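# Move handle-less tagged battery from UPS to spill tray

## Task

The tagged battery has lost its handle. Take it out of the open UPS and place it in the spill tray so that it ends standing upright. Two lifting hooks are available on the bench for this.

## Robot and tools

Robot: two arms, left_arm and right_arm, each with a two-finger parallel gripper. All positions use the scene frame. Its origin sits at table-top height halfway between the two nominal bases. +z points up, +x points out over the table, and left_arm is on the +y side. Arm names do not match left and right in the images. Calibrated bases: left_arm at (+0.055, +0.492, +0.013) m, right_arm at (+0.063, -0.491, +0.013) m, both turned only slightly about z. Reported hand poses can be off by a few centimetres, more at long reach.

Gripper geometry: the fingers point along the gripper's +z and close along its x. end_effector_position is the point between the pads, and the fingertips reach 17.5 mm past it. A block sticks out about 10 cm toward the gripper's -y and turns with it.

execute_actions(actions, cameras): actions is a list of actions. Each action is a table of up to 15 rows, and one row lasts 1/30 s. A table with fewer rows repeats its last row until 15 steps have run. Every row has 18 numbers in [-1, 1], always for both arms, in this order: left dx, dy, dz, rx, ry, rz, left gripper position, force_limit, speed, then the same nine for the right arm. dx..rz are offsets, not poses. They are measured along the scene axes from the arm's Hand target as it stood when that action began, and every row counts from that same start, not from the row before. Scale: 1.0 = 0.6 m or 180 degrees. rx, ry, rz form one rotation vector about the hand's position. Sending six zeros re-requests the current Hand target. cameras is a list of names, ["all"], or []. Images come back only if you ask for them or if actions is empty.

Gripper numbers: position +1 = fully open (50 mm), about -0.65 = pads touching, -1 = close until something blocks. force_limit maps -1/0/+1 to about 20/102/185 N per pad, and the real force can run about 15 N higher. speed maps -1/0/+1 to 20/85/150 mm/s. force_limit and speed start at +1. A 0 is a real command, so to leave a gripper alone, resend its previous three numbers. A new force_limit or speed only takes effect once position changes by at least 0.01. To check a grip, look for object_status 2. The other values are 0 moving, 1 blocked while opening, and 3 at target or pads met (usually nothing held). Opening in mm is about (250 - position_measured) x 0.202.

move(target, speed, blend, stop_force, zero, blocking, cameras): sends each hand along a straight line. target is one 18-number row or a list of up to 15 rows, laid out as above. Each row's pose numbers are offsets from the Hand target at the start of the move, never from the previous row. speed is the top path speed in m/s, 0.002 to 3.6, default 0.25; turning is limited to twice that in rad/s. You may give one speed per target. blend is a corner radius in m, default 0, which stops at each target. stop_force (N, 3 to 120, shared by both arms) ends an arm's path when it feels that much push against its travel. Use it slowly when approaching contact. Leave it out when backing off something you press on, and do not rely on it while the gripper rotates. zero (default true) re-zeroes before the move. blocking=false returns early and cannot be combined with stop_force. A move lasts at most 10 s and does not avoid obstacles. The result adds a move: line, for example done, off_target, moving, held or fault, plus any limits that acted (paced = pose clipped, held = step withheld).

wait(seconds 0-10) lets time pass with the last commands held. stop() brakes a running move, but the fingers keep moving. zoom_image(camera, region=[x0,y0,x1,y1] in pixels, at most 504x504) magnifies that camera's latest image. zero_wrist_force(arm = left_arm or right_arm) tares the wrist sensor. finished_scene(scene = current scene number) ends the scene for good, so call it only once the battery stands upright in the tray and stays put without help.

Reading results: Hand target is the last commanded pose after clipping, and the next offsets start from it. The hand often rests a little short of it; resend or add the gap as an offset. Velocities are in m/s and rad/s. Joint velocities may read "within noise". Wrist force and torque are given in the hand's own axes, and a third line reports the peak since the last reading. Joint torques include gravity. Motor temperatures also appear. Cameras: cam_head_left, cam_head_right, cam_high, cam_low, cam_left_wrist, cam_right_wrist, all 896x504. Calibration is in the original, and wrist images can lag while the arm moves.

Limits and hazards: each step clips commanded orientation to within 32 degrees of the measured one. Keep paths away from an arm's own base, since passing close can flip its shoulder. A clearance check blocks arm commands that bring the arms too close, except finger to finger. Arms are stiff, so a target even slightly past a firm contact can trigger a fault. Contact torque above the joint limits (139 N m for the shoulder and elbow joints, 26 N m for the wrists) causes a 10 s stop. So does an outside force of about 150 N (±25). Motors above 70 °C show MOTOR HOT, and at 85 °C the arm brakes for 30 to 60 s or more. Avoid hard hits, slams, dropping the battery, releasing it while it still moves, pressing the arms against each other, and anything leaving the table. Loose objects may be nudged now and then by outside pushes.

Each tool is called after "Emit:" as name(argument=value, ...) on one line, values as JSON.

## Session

Emit:
execute_actions(actions=[])

Emit:
zoom_image(camera="cam_high", region=[320, 130, 560, 370])

Emit:
zoom_image(camera="cam_head_left", region=[310, 120, 550, 270])

Scene clock: 0.00 s.
left_arm: end_effector_position=(+0.2373, +0.0866, +0.3278) position_measured=3 object_status=3 end_effector_quat_wxyz=(+0.128, -0.332, +0.798, +0.487) | right_arm: end_effector_position=(+0.7848, -0.5865, +0.1316) position_measured=3 object_status=3 end_effector_quat_wxyz=(-0.183, -0.051, +0.980, -0.053)
Joint positions: left_arm=[-1.442 -1.059 1.067 -0.524 -1.582 2.485] | right_arm=[3.248 -2.431 -0.823 -1.83 1.478 -1.571]
Joint velocities: within noise
Joint torques (N m): no reading
Motor temperatures (°C): left_arm=[28 31 25 36 34 33] | right_arm=[35 26 25 35 36 41]
Wrist force (N): no reading
Wrist torque (N m): no reading
Wrist force, peak (N): no reading
Hand target: left_arm +0.2373, +0.0866, +0.3278; +0.128, -0.332, +0.798, +0.487 | right_arm +0.7848, -0.5865, +0.1316; -0.183, -0.051, +0.980, -0.053
Tool commands: left_gripper/position=+1.0 left_gripper/force_limit=+1.0 left_gripper/speed=+1.0 right_gripper/position=+1.0 right_gripper/force_limit=+1.0 right_gripper/speed=+1.0
camera_calibration:
cam_left_wrist: T_world_to_cam=[[-0.72923, -0.406744, -0.550256, 0.397866], [-0.591916, -0.0284854, 0.805496, -0.10611], [-0.343305, 0.913098, -0.219986, 0.208054], [0, 0, 0, 1]] pos_world=[0.298754, -0.0311661, 0.350169]
cam_right_wrist: T_world_to_cam=[[-0.926244, -0.0949366, 0.364774, 0.63289], [-0.0110794, 0.9742, 0.225414, 0.570381], [-0.376762, 0.204747, -0.903398, 0.664067], [0, 0, 0, 1]] pos_world=[0.842726, -0.631546, 0.240484]

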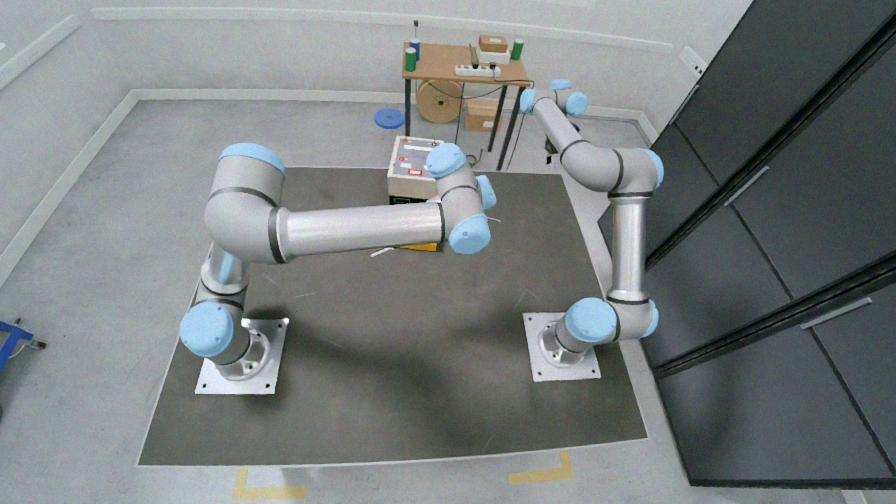

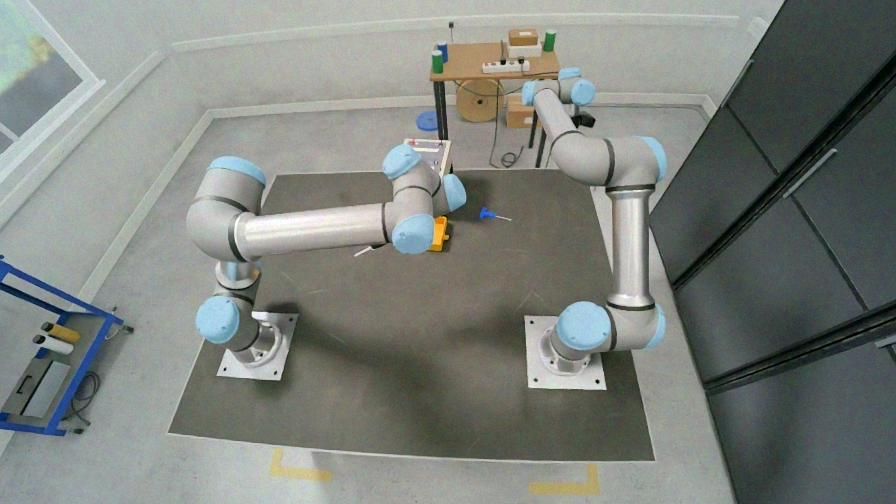

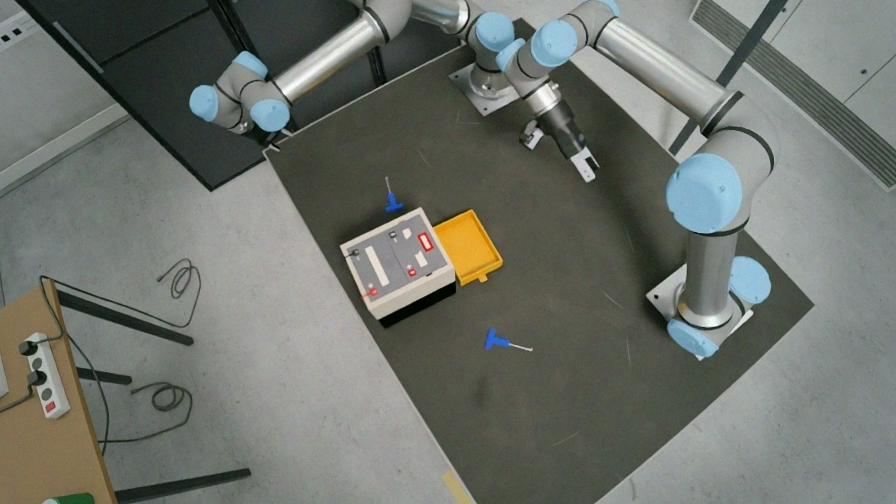

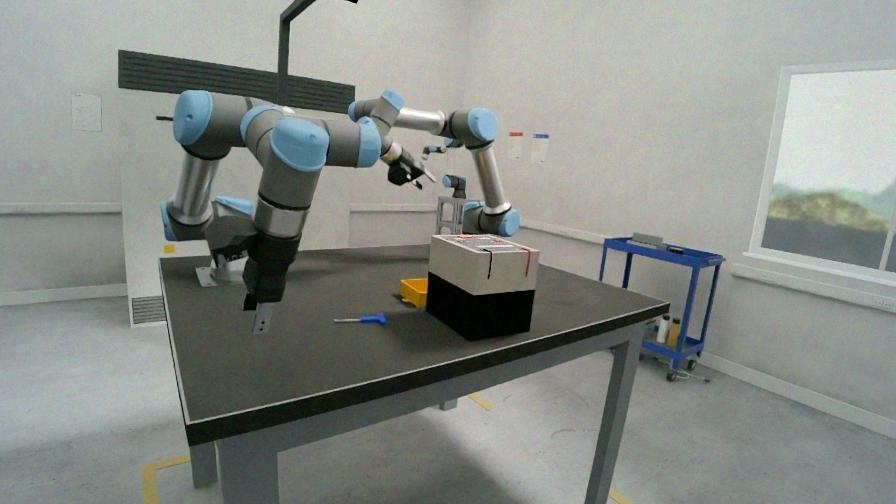

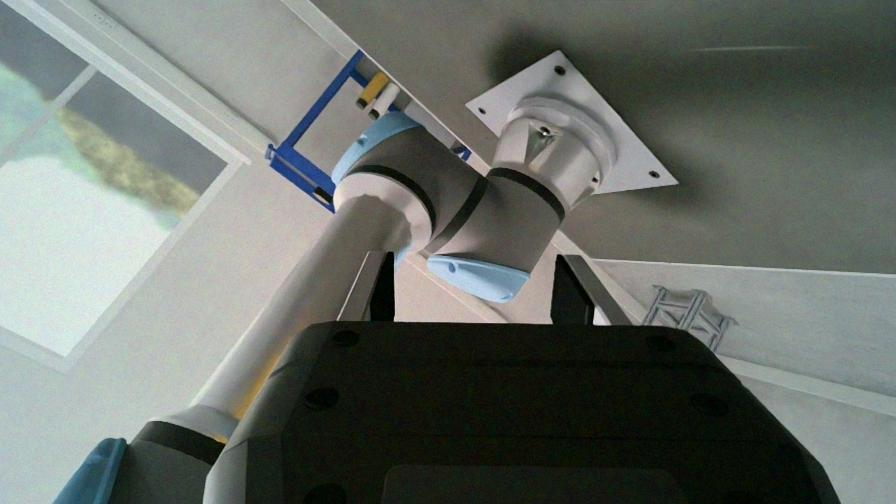

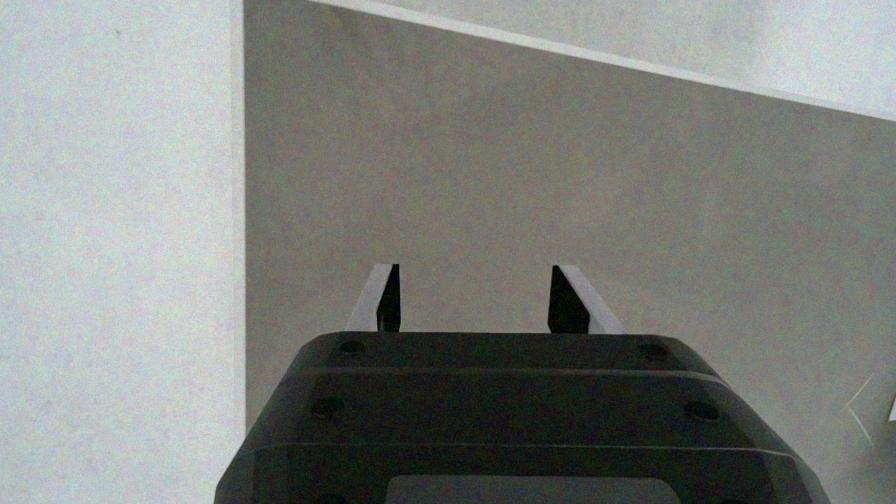

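Scaled by 2.100.

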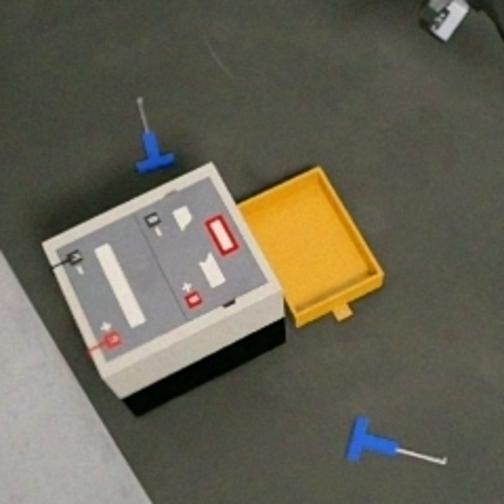

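Scaled by 2.100.

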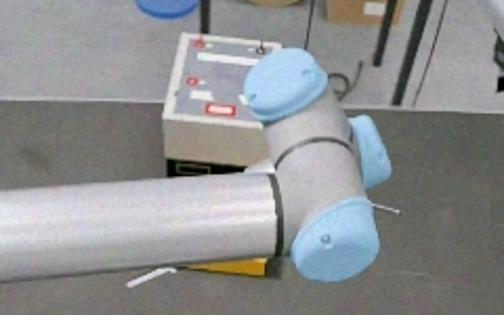

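Emit:
move(target=[[0.2,0.12,0.03,-0.15,-0.014,-0.012,1,0.8,0,-0.0747,0.1442,0.2473,0.055,0.006,0.28,1,0.8,0],[0.5045,0.3373,-0.0797,-0.3344,-0.0309,-0.0261,1,0.8,0,-0.373,0.4608,0.2473,0.1673,0.0195,0.8473,1,0.8,0]], speed=0.5, blend=[0.05,0], cameras=["all"])

Emit:
zoom_image(camera="cam_left_wrist", region=[400, 80, 580, 280])

Emit:
zoom_image(camera="cam_right_wrist", region=[400, 80, 580, 280])

Scene clock: 7.03 s.
left_arm: end_effector_position=(+0.5399, +0.2890, +0.2799) position_measured=3 object_status=3 end_effector_quat_wxyz=(+0.000, -0.342, +0.940, +0.000) | right_arm: end_effector_position=(+0.5609, -0.3100, +0.2800) position_measured=3 object_status=3 end_effector_quat_wxyz=(-0.001, +0.986, -0.165, +0.000)
Joint positions: left_arm=[-0.648 -1.522 1.677 -1.726 -1.57 3.362] | right_arm=[3.764 -1.632 -1.664 -1.416 1.572 -3.778]
Joint torques (N m): left_arm=[-5.63 -37.29 -34.62 -2.71 2.1 0.18] | right_arm=[-12.04 25.8 36.69 0.93 -2.74 -1.42]
Wrist force (N): left_arm=[0.5 -0.1 -0.8] | right_arm=[-0.4 -0.2 0.7]
Wrist torque (N m): left_arm=[-0.19 0.00 -0.16] | right_arm=[-0.05 0.14 -0.04]
Wrist force, peak (N): left_arm=[1.9 -0.2 -0.6] | right_arm=[-1.0 -1.3 1.2]
Hand target: left_arm +0.5400, +0.2890, +0.2800; +0.000, -0.342, +0.940, +0.000 | right_arm +0.5610, -0.3100, +0.2800; -0.001, +0.986, -0.165, +0.000
Off the commanded pose: left_arm 0.000 m, 0 deg | right_arm 0.000 m, 0 deg.
move: done
camera_calibration:
cam_left_wrist: T_world_to_cam=[[-0.74773, -0.663956, -0.00793152, 0.607081], [-0.62362, 0.698102, 0.351784, 0.0515745], [-0.228032, 0.267986, -0.936048, 0.441236], [0, 0, 0, 1]] pos_world=[0.586712, 0.248826, 0.39969]
cam_right_wrist: T_world_to_cam=[[0.950019, -0.312191, -0.00067901, -0.619753], [-0.295081, -0.898658, 0.324562, -0.183935], [-0.101935, -0.30814, -0.945864, 0.355901], [0, 0, 0, 1]] pos_world=[0.570781, -0.249108, 0.395911]

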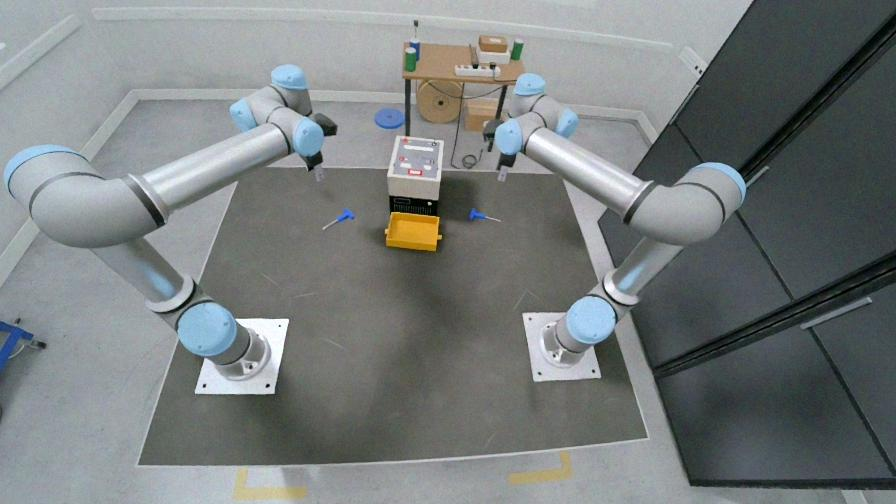

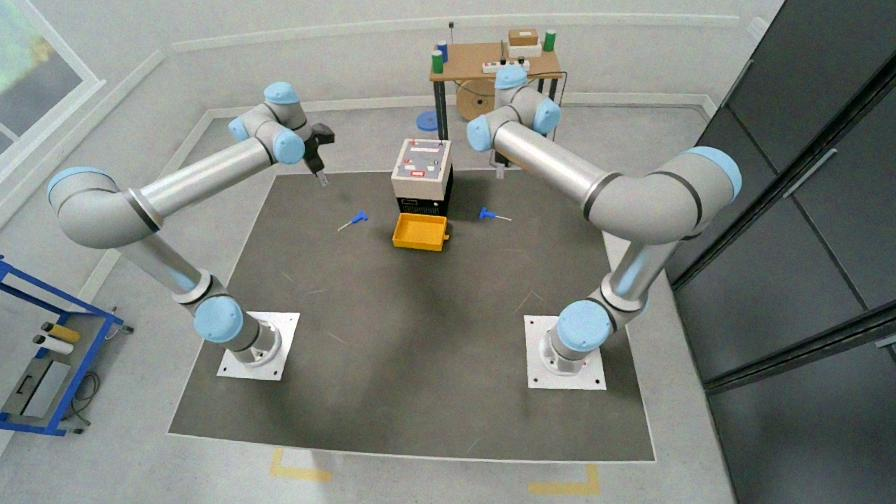

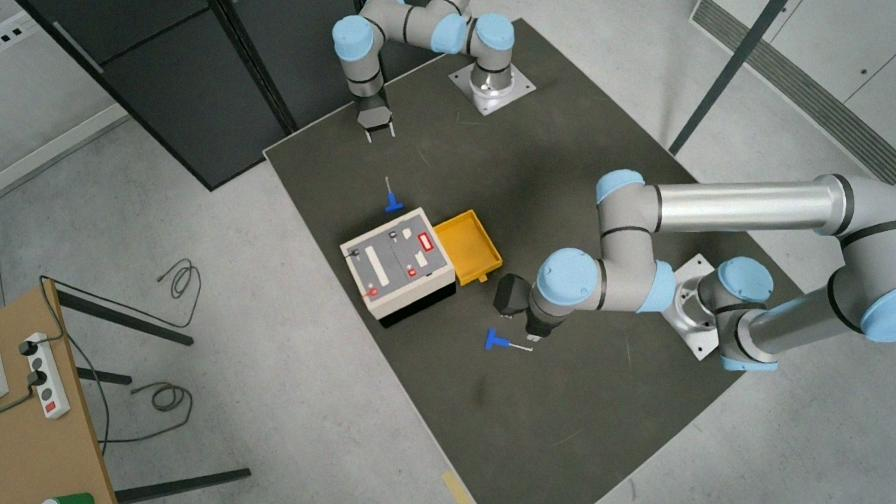

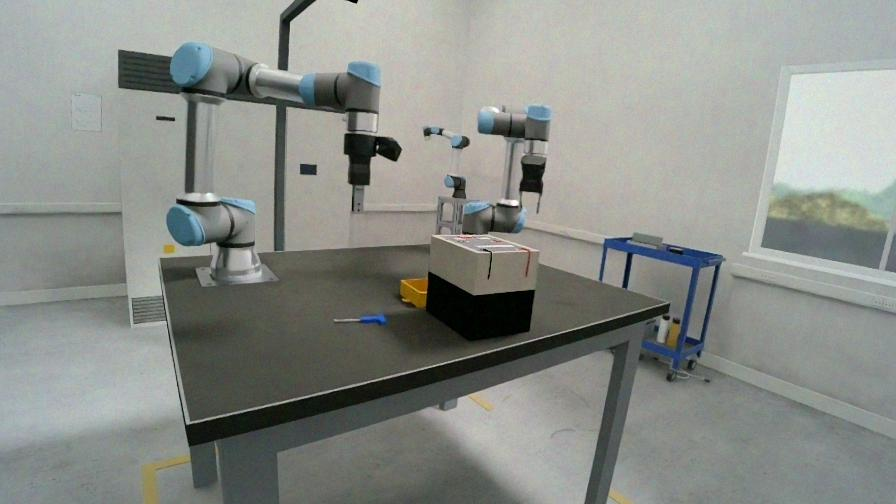

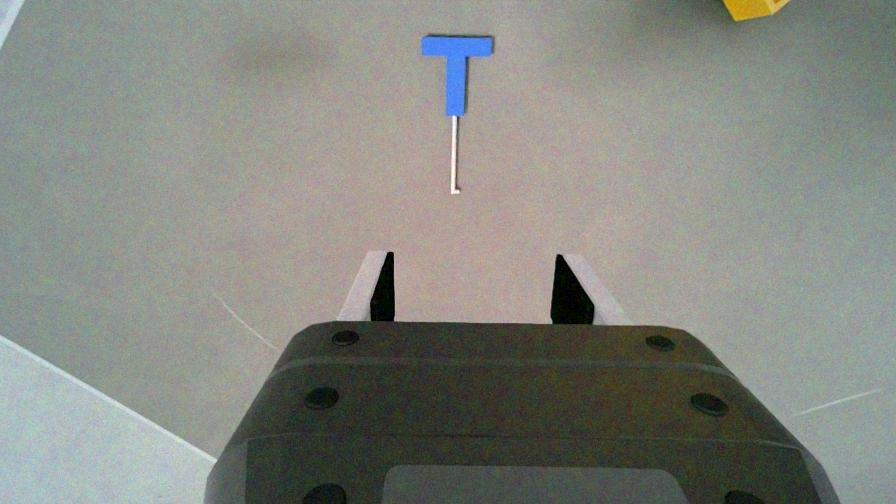

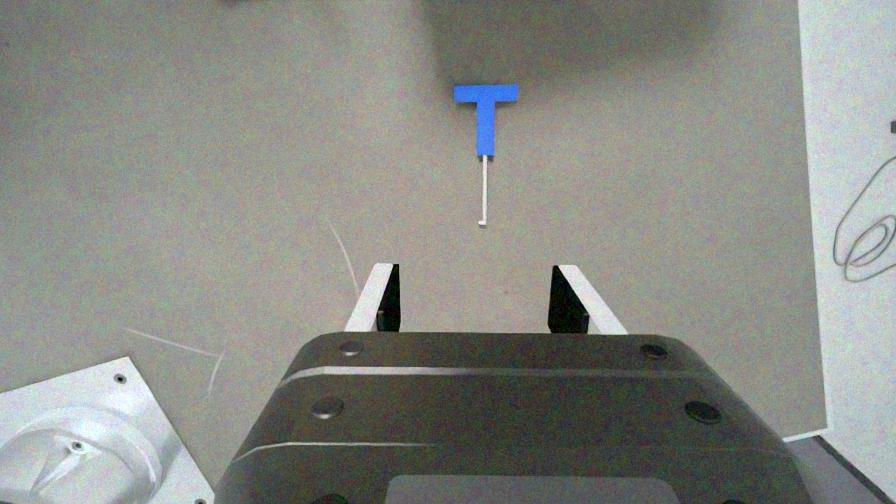

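Scaled by 2.520.

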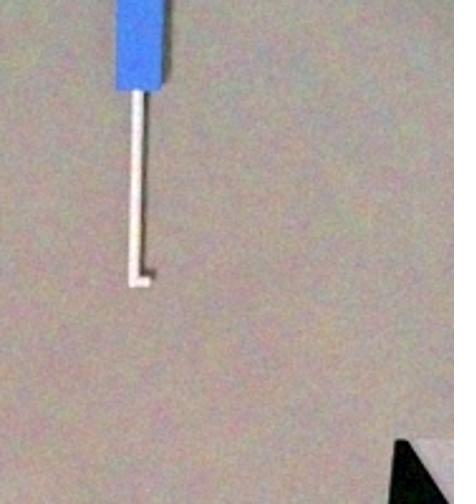

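Scaled by 2.520.

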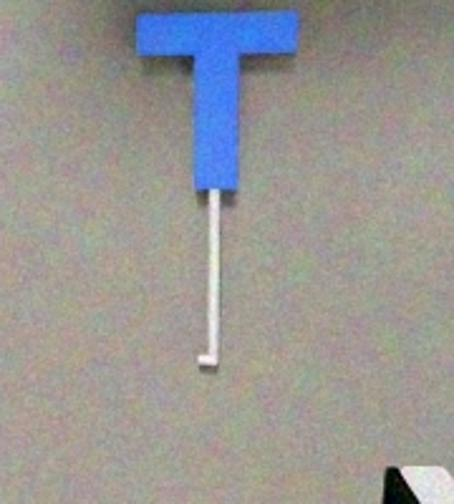

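Emit:
move(target=[0.0705,-0.0727,-0.42,0,0,0.0028,1,0.8,0,0.0597,0.063,-0.42,0,0,0.0111,1,0.8,0], speed=0.3, cameras=["cam_left_wrist","cam_right_wrist"])

Emit:
move(target=[0,0,-0.025,0,0,0,1,0.8,0,0,0,-0.025,0,0,0,1,0.8,0], speed=0.006, stop_force=4)

Scene clock: 11.00 s.
left_arm: end_effector_position=(+0.5823, +0.2453, +0.0282) position_measured=3 object_status=3 end_effector_quat_wxyz=(+0.000, -0.346, +0.938, +0.000) | right_arm: end_effector_position=(+0.5968, -0.2721, +0.0281) position_measured=3 object_status=3 end_effector_quat_wxyz=(-0.001, +0.989, -0.148, +0.000)
Joint positions: left_arm=[-0.664 -1.125 1.889 -2.335 -1.57 3.338] | right_arm=[3.783 -2.009 -1.902 -0.801 1.572 -3.794]
Joint torques (N m): left_arm=[10.02 -24.61 -14.63 -5.06 -1.09 1.28] | right_arm=[-11.95 37.19 19.28 4.46 -0.31 -0.07]
Wrist force (N): left_arm=[0.4 0.0 -0.7] | right_arm=[0.1 -0.3 0.7]
Wrist torque (N m): left_arm=[-0.19 0.01 -0.16] | right_arm=[-0.06 0.07 0.03]
Wrist force, peak (N): left_arm=[0.5 0.7 -4.5] | right_arm=[0.1 -1.0 4.1]
Hand target: left_arm +0.5823, +0.2454, +0.0280; +0.000, -0.346, +0.938, +0.000 | right_arm +0.5968, -0.2722, +0.0280; -0.001, +0.989, -0.148, +0.000
Off the commanded pose: left_arm 0.000 m, 0 deg | right_arm 0.000 m, 0 deg.
move: done
camera_calibration:
cam_left_wrist: T_world_to_cam=[[-0.741999, -0.670353, -0.00804656, 0.605909], [-0.629718, 0.692802, 0.351398, 0.201854], [-0.229986, 0.265804, -0.936192, 0.228741], [0, 0, 0, 1]] pos_world=[0.629302, 0.205528, 0.14809]
cam_right_wrist: T_world_to_cam=[[0.960433, -0.278509, -0.000658535, -0.639221], [-0.263232, -0.908517, 0.324509, -0.0793205], [-0.0909768, -0.311496, -0.945883, 0.125588], [0, 0, 0, 1]] pos_world=[0.604475, -0.210973, 0.144111]
Images, in order (width x height): cam_left_wrist 896x504, cam_right_wrist 896x504.

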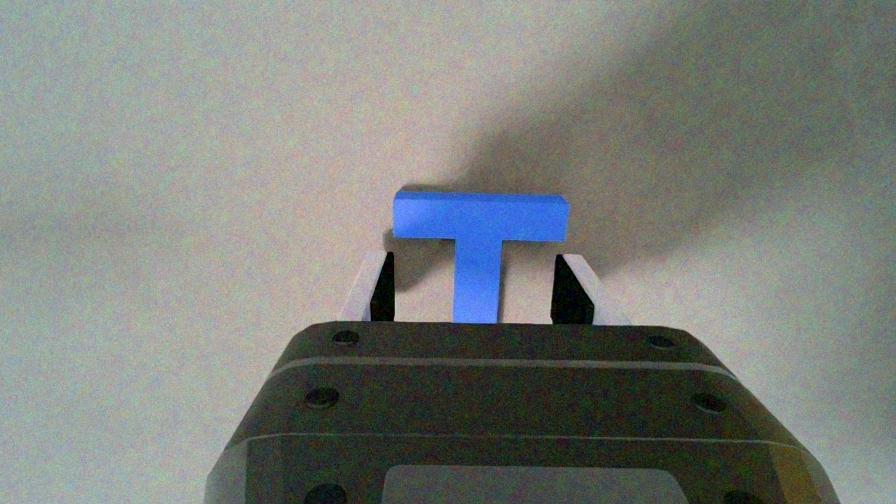

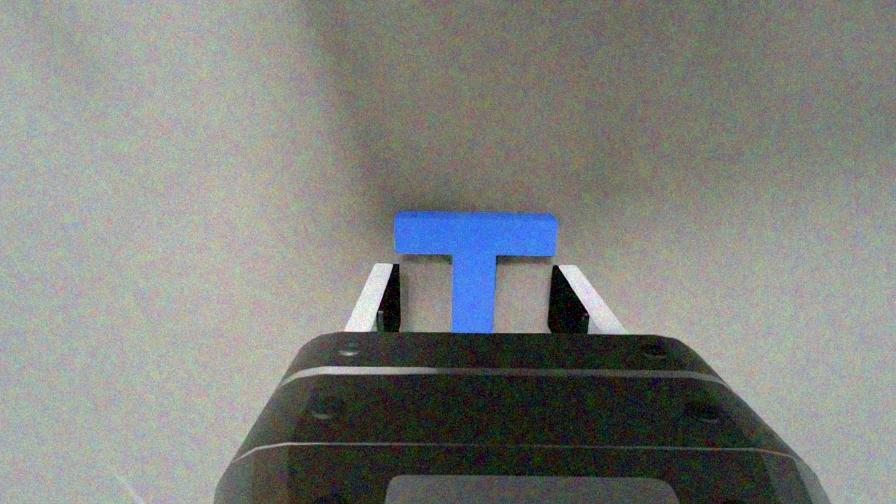

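Scene clock: 13.57 s.
left_arm: end_effector_position=(+0.5823, +0.2454, +0.0193) position_measured=3 object_status=3 end_effector_quat_wxyz=(+0.000, -0.346, +0.938, +0.000) | right_arm: end_effector_position=(+0.5968, -0.2722, +0.0180) position_measured=3 object_status=3 end_effector_quat_wxyz=(-0.001, +0.989, -0.148, +0.000)
Joint positions: left_arm=[-0.664 -1.11 1.895 -2.356 -1.57 3.338] | right_arm=[3.783 -2.027 -1.909 -0.777 1.572 -3.794]
Joint torques (N m): left_arm=[8.77 -47.06 -20.64 -1.92 -1.67 0.94] | right_arm=[-10.21 43.46 23.32 -0.93 0.14 1.61]
Wrist force (N): left_arm=[0.6 -0.6 -2.0] | right_arm=[1.6 -2.3 -8.8]
Wrist torque (N m): left_arm=[-0.18 0.00 -0.18] | right_arm=[-0.01 0.36 -0.03]
Wrist force, peak (N): left_arm=[1.7 4.2 -15.6] | right_arm=[-5.6 5.4 -23.9]
Hand target: left_arm +0.5823, +0.2454, +0.0193; +0.000, -0.346, +0.938, +0.000 (not the last commanded pose) | right_arm +0.5968, -0.2722, +0.0180; -0.001, +0.989, -0.148, +0.000 (not the last commanded pose)
Off the commanded pose: left_arm 0.006 m, 0 deg | right_arm 0.005 m, 0 deg.
move: contact (left_arm, right_arm)

Emit:
move(target=[[0,0,0.0033,0,0,0,1,0.8,-0.5,0,0,0.0033,0,0,0,1,0.8,-0.5],[0,0,0.0033,0,0,0,-1,0.8,-0.5,0,0,0.0033,0,0,0,-1,0.8,-0.5],[0.0295,0.041,0.38,0,0,0,-1,0.8,-0.5,0.0053,0.037,0.47,0,0,0,-1,0.8,-0.5],[0.1212,-0.1923,0.5345,-0.4856,-0.1578,-0.1953,-1,0.8,-0.5,0.0887,0.3787,0.47,0.1658,-0.0182,0.0678,-1,0.8,-0.5]], speed=[0.02,0.02,0.3,0.35], blend=[0,0,0.03,0], cameras=["all"])

Emit:
zoom_image(camera="cam_right_wrist", region=[400, 60, 540, 200])

Scene clock: 22.93 s.
left_arm: end_effector_position=(+0.6550, +0.1299, +0.3400) position_measured=193 object_status=2 end_effector_quat_wxyz=(-0.027, +0.028, +0.707, -0.706) | right_arm: end_effector_position=(+0.6500, -0.0449, +0.3000) position_measured=192 object_status=2 end_effector_quat_wxyz=(-0.259, +0.965, -0.038, -0.011)
Joint positions: left_arm=[-0.374 -0.786 1.43 -3.785 -2.841 3.143] | right_arm=[3.857 -1.995 -1.333 -1.03 1.965 -3.867]
Joint torques (N m): left_arm=[1.41 -54.59 -13.73 -2.37 -2.48 -1.25] | right_arm=[-9.15 56.57 16.29 2.86 -1.5 0.93]
Wrist force (N): left_arm=[0.9 0.8 -1.8] | right_arm=[0.6 0.9 0.6]
Wrist torque (N m): left_arm=[-0.62 -0.44 -0.91] | right_arm=[-0.02 -0.03 0.01]
Wrist force, peak (N): left_arm=[1.1 0.0 3.0] | right_arm=[1.7 -2.6 -8.7]
Hand target: left_arm +0.6550, +0.1300, +0.3400; -0.027, +0.028, +0.707, -0.706 | right_arm +0.6500, -0.0450, +0.3000; -0.259, +0.965, -0.038, -0.011
Off the commanded pose: left_arm 0.000 m, 0 deg | right_arm 0.000 m, 0 deg.
move: done
camera_calibration:
cam_left_wrist: T_world_to_cam=[[-0.997137, 0.0701262, 0.0282864, 0.643626], [-0.00172259, 0.352915, -0.935654, 0.288382], [-0.0755965, -0.933024, -0.351784, 0.423924], [0, 0, 0, 1]] pos_world=[0.674327, 0.248622, 0.40075]
cam_right_wrist: T_world_to_cam=[[0.997935, -0.0553457, -0.0325895, -0.631656], [-0.0605576, -0.979857, -0.190299, 0.07243], [-0.0214009, 0.19188, -0.981185, 0.446382], [0, 0, 0, 1]] pos_world=[0.644291, -0.0496399, 0.431181]

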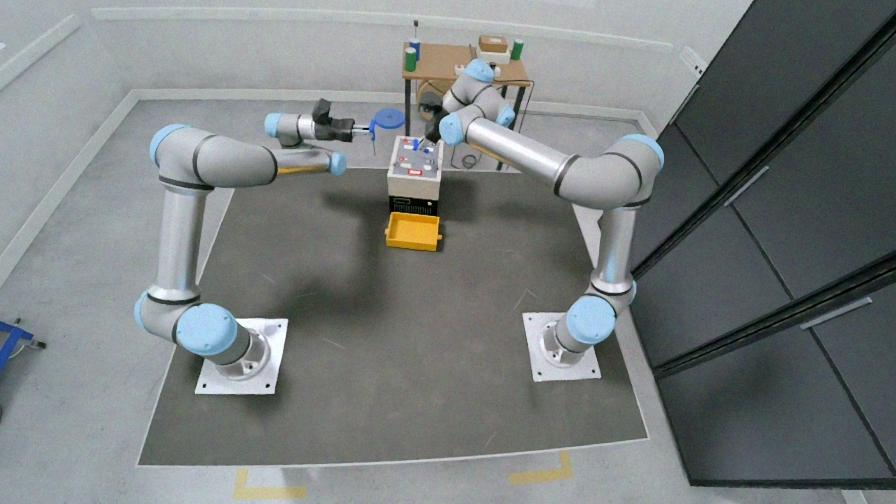

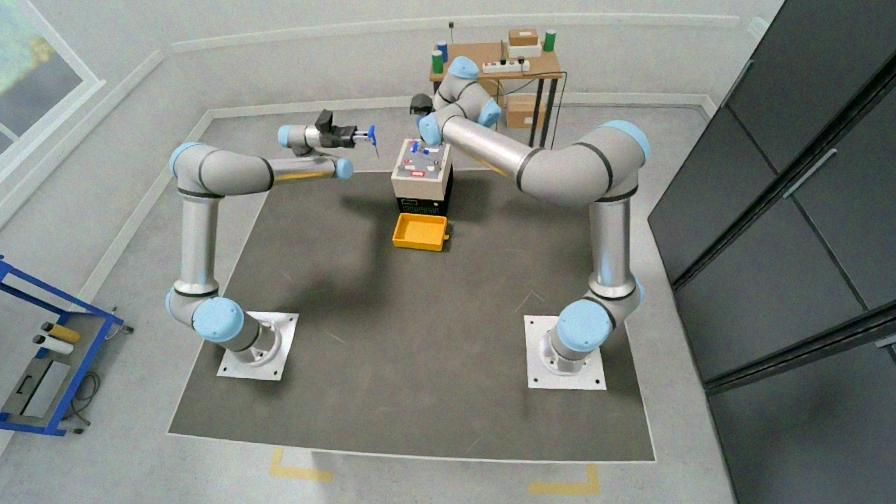

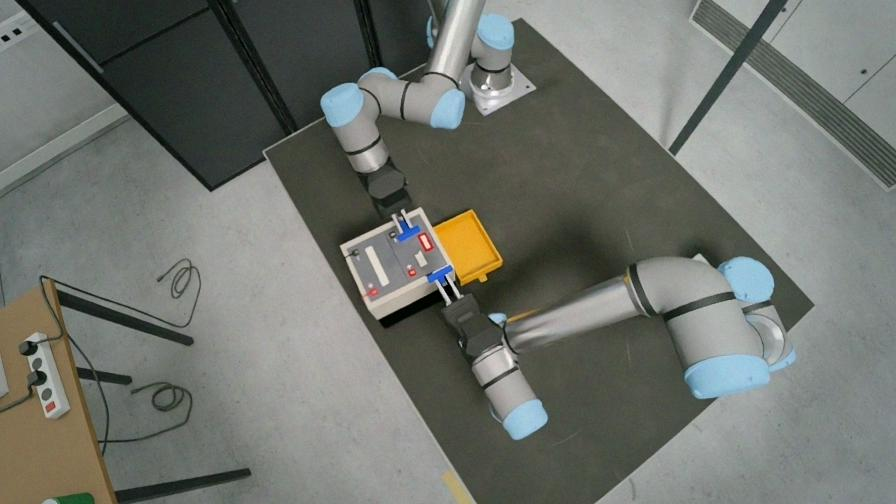

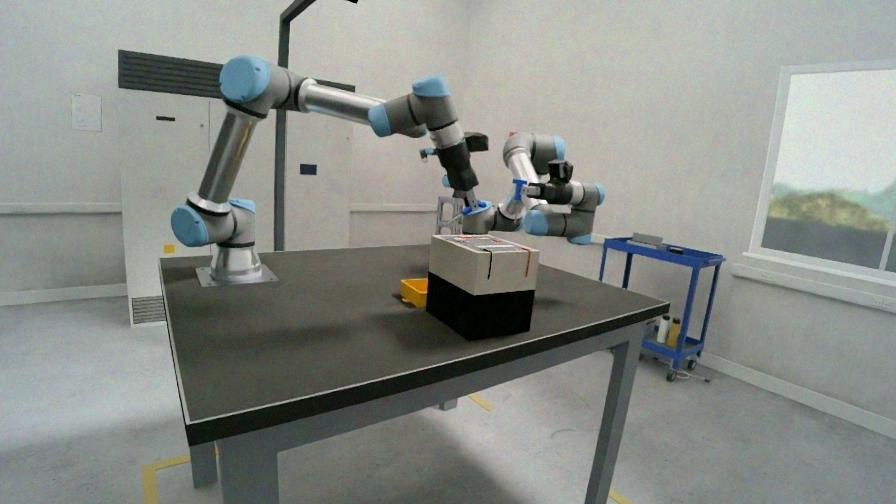

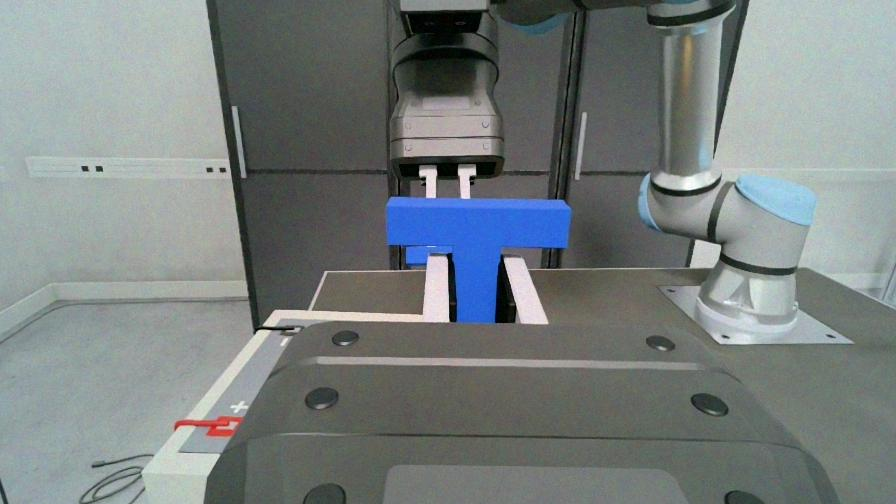

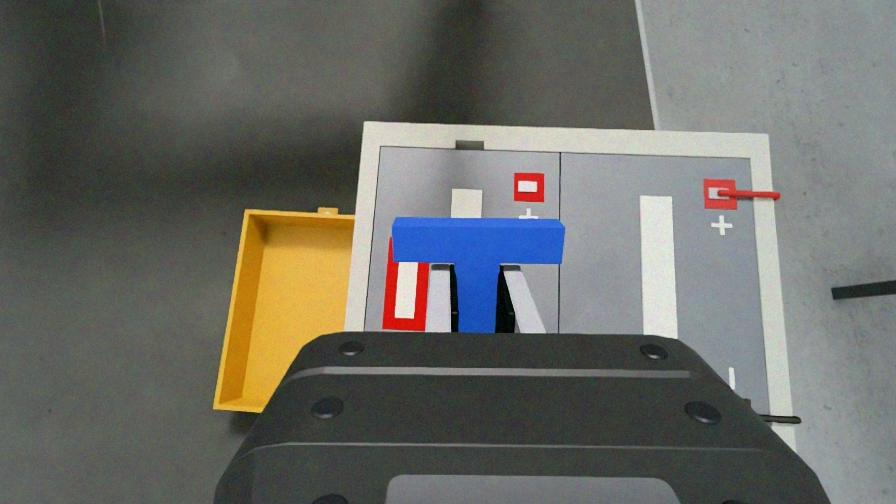

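Scaled by 3.600.

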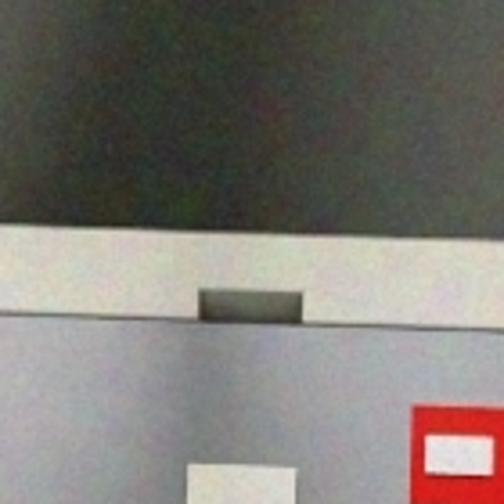

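Emit:
move(target=[[0.0045,-0.03,-0.03,0,0,-0.0072,-1,0.8,-0.5,0,0,0,0,0,0,-1,0.8,-0.5],[0.0045,-0.0938,-0.0517,0,0,-0.0072,-1,0.8,-0.5,0,0,0,0,0,0,-1,0.8,-0.5]], speed=[0.2,0.12], blend=[0.02,0])

Emit:
move(target=[0,0,-0.03,0,0,0,-1,0.8,-0.5,0,0,0,0,0,0,-1,0.8,-0.5], speed=0.007, stop_force=4, cameras=["cam_right_wrist"])

Emit:
zoom_image(camera="cam_right_wrist", region=[440, 115, 500, 175])

Scene clock: 25.73 s.
left_arm: end_effector_position=(+0.6577, +0.0737, +0.3090) position_measured=193 object_status=2 end_effector_quat_wxyz=(-0.035, +0.036, +0.706, -0.706) | right_arm: end_effector_position=(+0.6500, -0.0450, +0.3000) position_measured=192 object_status=2 end_effector_quat_wxyz=(-0.259, +0.965, -0.038, -0.011)
Joint positions: left_arm=[-0.452 -0.702 1.361 -3.8 -2.786 3.143] | right_arm=[3.857 -1.995 -1.333 -1.03 1.965 -3.867]
Joint torques (N m): left_arm=[10.86 -59.95 -6.48 0.03 -2.62 -1.53] | right_arm=[-10.67 56.67 17.1 4.2 -1.76 1.58]
Wrist force (N): left_arm=[1.0 -0.1 -1.8] | right_arm=[0.6 0.9 0.4]
Wrist torque (N m): left_arm=[-0.75 -0.45 -0.77] | right_arm=[0.00 -0.03 0.01]
Wrist force, peak (N): left_arm=[1.4 -1.7 -3.9] | right_arm=[0.7 1.2 0.5]
Hand target: left_arm +0.6577, +0.0737, +0.3090; -0.035, +0.036, +0.706, -0.706 | right_arm +0.6500, -0.0450, +0.3000; -0.259, +0.965, -0.038, -0.011
Off the commanded pose: left_arm 0.000 m, 0 deg | right_arm 0.000 m, 0 deg.
move: done; blend cut to 0.0128 m at target 1

Scene clock: 28.10 s.
left_arm: end_effector_position=(+0.6577, +0.0737, +0.2998) position_measured=193 object_status=2 end_effector_quat_wxyz=(-0.035, +0.036, +0.706, -0.706) | right_arm: end_effector_position=(+0.6500, -0.0450, +0.3000) position_measured=192 object_status=2 end_effector_quat_wxyz=(-0.259, +0.965, -0.038, -0.011)
Joint positions: left_arm=[-0.452 -0.689 1.363 -3.816 -2.786 3.143] | right_arm=[3.857 -1.995 -1.333 -1.03 1.965 -3.867]
Joint torques (N m): left_arm=[10.81 -60.82 -13.03 0.67 1.56 0.41] | right_arm=[-11.37 57.06 16.31 4.41 -1.84 1.43]
Wrist force (N): left_arm=[0.5 -0.7 -1.5] | right_arm=[0.1 1.1 0.1]
Wrist torque (N m): left_arm=[-0.69 -0.42 -0.74] | right_arm=[0.03 0.05 0.02]
Wrist force, peak (N): left_arm=[1.0 -10.1 -1.6] | right_arm=[0.6 1.2 0.6]
Hand target: left_arm +0.6577, +0.0737, +0.2998; -0.035, +0.036, +0.706, -0.706 (not the last commanded pose) | right_arm +0.6500, -0.0450, +0.3000; -0.259, +0.965, -0.038, -0.011
Off the commanded pose: left_arm 0.009 m, 0 deg | right_arm 0.000 m, 0 deg.
move: contact (left_arm)
camera_calibration:
cam_right_wrist: T_world_to_cam=[[0.997923, -0.0555412, -0.0326274, -0.631747], [-0.0607567, -0.979846, -0.190291, 0.0724638], [-0.0214009, 0.191878, -0.981185, 0.446403], [0, 0, 0, 1]] pos_world=[0.644391, -0.0497396, 0.431181]
Images, in order (width x height): cam_right_wrist 896x504.

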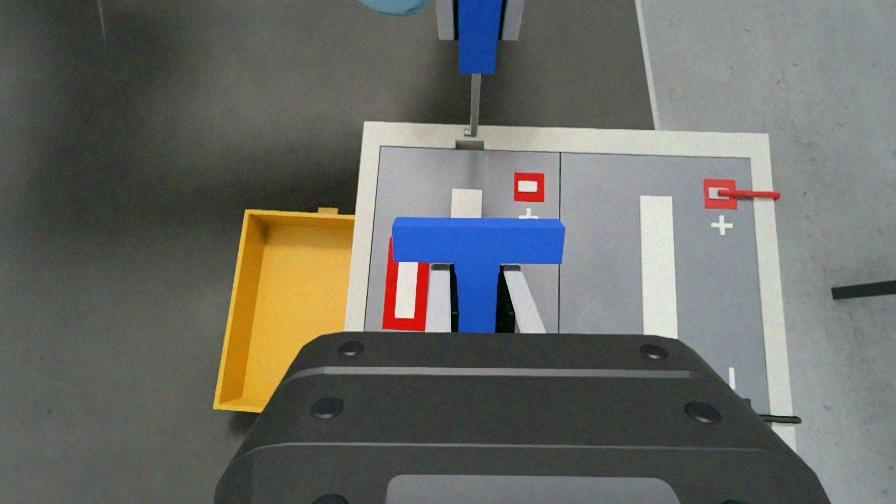

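Scaled by 8.400.

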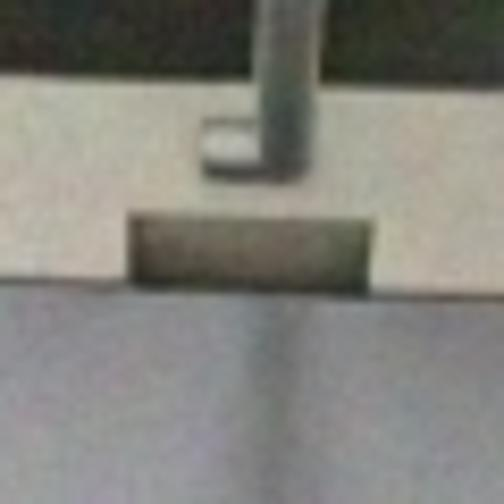

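Emit:
move(target=[[0,0,0.004,0,0,0,-1,0.8,-0.5,0,0,0,0,0,0,-1,0.8,-0.5],[-0.0011,-0.0106,0.004,0,0,0,-1,0.8,-0.5,0,0,0,0,0,0,-1,0.8,-0.5]], speed=0.03)

Emit:
move(target=[[0,0,-0.017,0,0,0,-1,0.8,-0.5,0,0,0,0,0,0,-1,0.8,-0.5],[0,0,-0.054,0,0,0,-1,0.8,-0.5,0,0,0,0,0,0,-1,0.8,-0.5]], speed=[0.007,0.014], stop_force=4, cameras=["cam_right_wrist"])

Emit:
zoom_image(camera="cam_right_wrist", region=[440, 115, 500, 175])

Scene clock: 29.97 s.
left_arm: end_effector_position=(+0.6570, +0.0672, +0.3023) position_measured=193 object_status=2 end_effector_quat_wxyz=(-0.035, +0.036, +0.706, -0.706) | right_arm: end_effector_position=(+0.6500, -0.0450, +0.3000) position_measured=192 object_status=2 end_effector_quat_wxyz=(-0.259, +0.965, -0.038, -0.011)
Joint positions: left_arm=[-0.461 -0.69 1.359 -3.81 -2.776 3.143] | right_arm=[3.857 -1.995 -1.333 -1.03 1.965 -3.867]
Joint torques (N m): left_arm=[11.29 -43.12 -16.22 -0.17 -1.89 -1.1] | right_arm=[-10.5 57.89 16.44 4.29 -1.84 1.59]
Wrist force (N): left_arm=[0.6 0.5 -1.5] | right_arm=[0.7 1.0 0.5]
Wrist torque (N m): left_arm=[-0.67 -0.39 -0.77] | right_arm=[0.00 -0.05 0.02]
Wrist force, peak (N): left_arm=[0.5 0.7 -2.5] | right_arm=[0.8 1.4 0.2]
Hand target: left_arm +0.6570, +0.0673, +0.3022; -0.035, +0.036, +0.706, -0.706 | right_arm +0.6500, -0.0450, +0.3000; -0.259, +0.965, -0.038, -0.011
Off the commanded pose: left_arm 0.000 m, 0 deg | right_arm 0.000 m, 0 deg.
move: done

Scene clock: 34.10 s.
left_arm: end_effector_position=(+0.6570, +0.0673, +0.2698) position_measured=193 object_status=2 end_effector_quat_wxyz=(-0.035, +0.036, +0.706, -0.706) | right_arm: end_effector_position=(+0.6500, -0.0450, +0.3000) position_measured=192 object_status=2 end_effector_quat_wxyz=(-0.259, +0.965, -0.038, -0.011)
Joint positions: left_arm=[-0.461 -0.64 1.361 -3.862 -2.776 3.143] | right_arm=[3.857 -1.995 -1.333 -1.03 1.965 -3.867]
Joint torques (N m): left_arm=[10.31 -62.06 -23.39 1.12 -2.17 -1.41] | right_arm=[-11.03 56.52 16.76 4.25 -1.81 1.38]
Wrist force (N): left_arm=[0.8 0.6 -1.4] | right_arm=[0.5 1.0 0.5]
Wrist torque (N m): left_arm=[-0.66 -0.43 -0.77] | right_arm=[0.01 -0.02 0.01]
Wrist force, peak (N): left_arm=[1.0 0.2 -2.0] | right_arm=[0.6 1.4 0.3]
Hand target: left_arm +0.6570, +0.0673, +0.2698; -0.035, +0.036, +0.706, -0.706 | right_arm +0.6500, -0.0450, +0.3000; -0.259, +0.965, -0.038, -0.011
Off the commanded pose: left_arm 0.000 m, 0 deg | right_arm 0.000 m, 0 deg.
move: done
camera_calibration:
cam_right_wrist: T_world_to_cam=[[0.997923, -0.0555412, -0.0326274, -0.631747], [-0.0607567, -0.979846, -0.190291, 0.0724638], [-0.0214009, 0.191878, -0.981185, 0.446403], [0, 0, 0, 1]] pos_world=[0.644391, -0.0497396, 0.431181]
Images, in order (width x height): cam_right_wrist 896x504.

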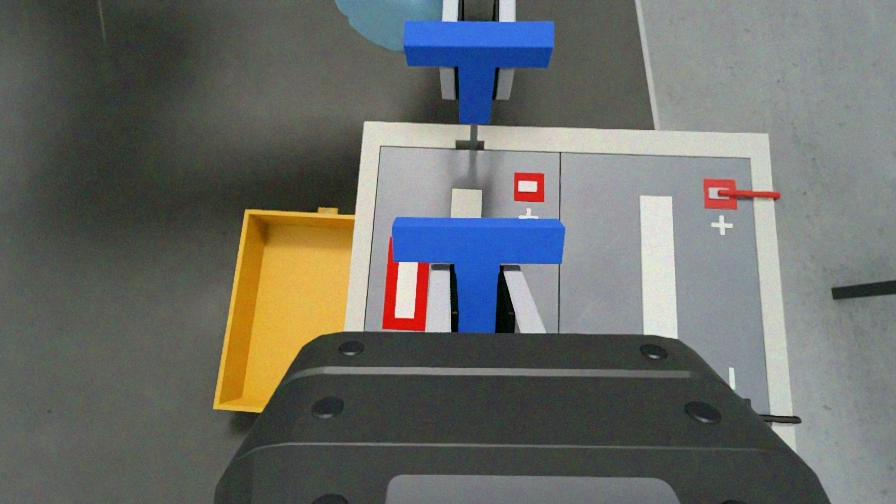

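Scaled by 8.400.

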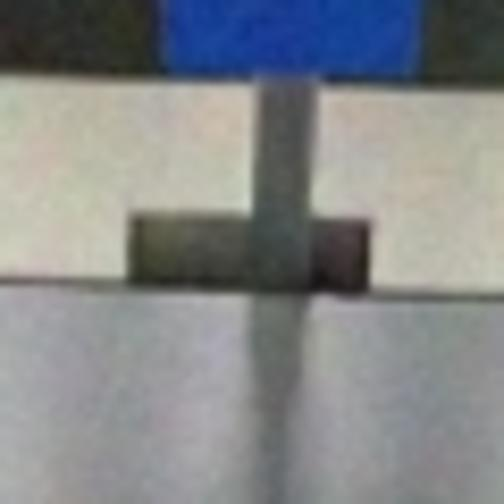

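Emit:
move(target=[[-0.0063,-0.0002,0,0,0,0.0861,-1,0.8,-0.5,-0.005,-0.075,0.075,0.16,-0.019,-0.008,-1,0.8,-0.5],[-0.0124,-0.0021,0,0,0,0.1722,-1,0.8,-0.5,-0.0217,-0.1917,0.06,0.3311,-0.0399,-0.0165,-1,0.8,-0.5],[-0.0177,-0.0056,0,0,0,0.2583,-1,0.8,-0.5,-0.0215,-0.16,0.03,0.3311,-0.0399,-0.0165,-1,0.8,-0.5],[-0.0219,-0.0103,0,0,0,0.3444,-1,0.8,-0.5,-0.0212,-0.1295,0.015,0.3311,-0.0399,-0.0165,-1,0.8,-0.5]], speed=0.15, blend=[0.0005,0.0005,0.0005,0], cameras=["cam_left_wrist","cam_right_wrist"])

Emit:
zoom_image(camera="cam_left_wrist", region=[380, 170, 600, 330])

Scene clock: 42.67 s.
left_arm: end_effector_position=(+0.6438, +0.0611, +0.2698) position_measured=193 object_status=2 end_effector_quat_wxyz=(+0.333, -0.333, +0.624, -0.624) | right_arm: end_effector_position=(+0.6373, -0.1226, +0.3090) position_measured=192 object_status=2 end_effector_quat_wxyz=(+0.706, -0.707, +0.036, -0.036)
Joint positions: left_arm=[-0.937 -0.916 1.975 -4.2 -1.218 3.142] | right_arm=[3.601 -2.28 -1.687 0.823 2.599 -3.144]
Joint torques (N m): left_arm=[7.03 -28.73 -22.44 -0.7 1.93 -1.33] | right_arm=[-12.55 58.28 16.03 0.48 1.9 2.6]
Wrist force (N): left_arm=[1.0 0.5 -1.5] | right_arm=[0.5 3.5 -0.7]
Wrist torque (N m): left_arm=[-0.67 -0.43 -0.77] | right_arm=[0.23 0.03 -0.07]
Wrist force, peak (N): left_arm=[0.8 0.5 -2.3] | right_arm=[0.5 3.6 -1.8]
Hand target: left_arm +0.6439, +0.0612, +0.2698; +0.333, -0.333, +0.624, -0.623 | right_arm +0.6373, -0.1227, +0.3090; +0.706, -0.707, +0.036, -0.036
Off the commanded pose: left_arm 0.000 m, 0 deg | right_arm 0.000 m, 0 deg.
move: done
camera_calibration:
cam_left_wrist: T_world_to_cam=[[-0.549457, -0.835047, 0.0281638, 0.406393], [-0.308473, 0.171416, -0.935661, 0.455653], [0.776493, -0.522793, -0.351776, -0.239473], [0, 0, 0, 1]] pos_world=[0.549802, 0.136056, 0.33065]
cam_right_wrist: T_world_to_cam=[[0.994659, -0.10216, 0.0147213, -0.641256], [-0.0195028, -0.326081, -0.945141, 0.284488], [0.101356, 0.939806, -0.326332, 0.280896], [0, 0, 0, 1]] pos_world=[0.614908, -0.236733, 0.369986]
Images, in order (width x height): cam_left_wrist 896x504, cam_right_wrist 896x504.

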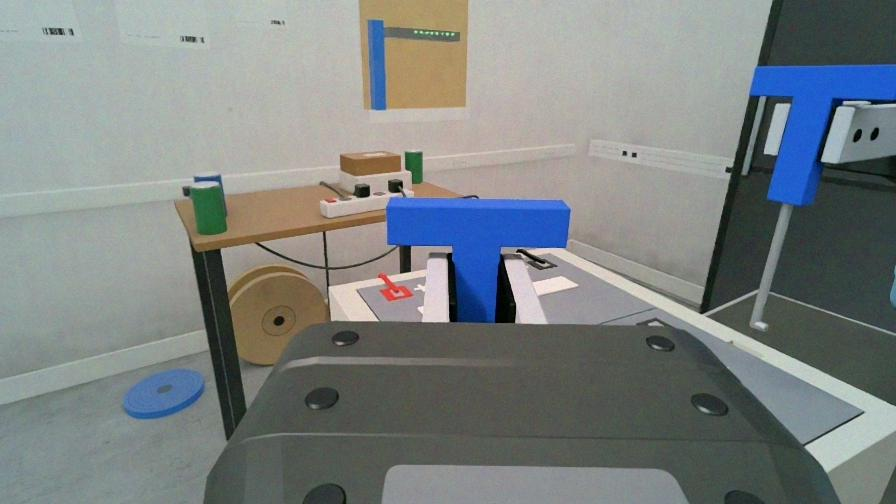

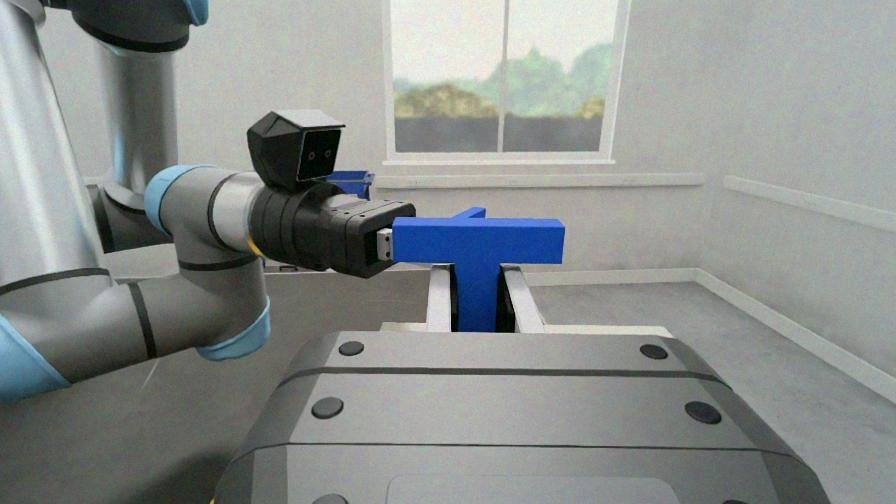

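Scaled by 2.291.

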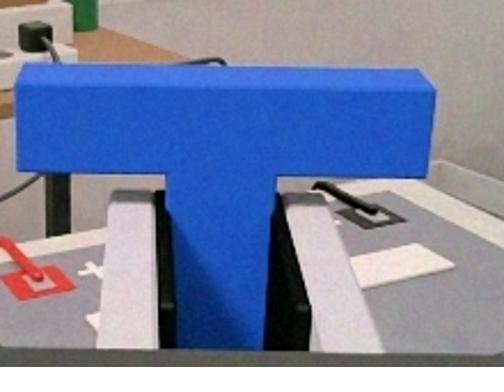

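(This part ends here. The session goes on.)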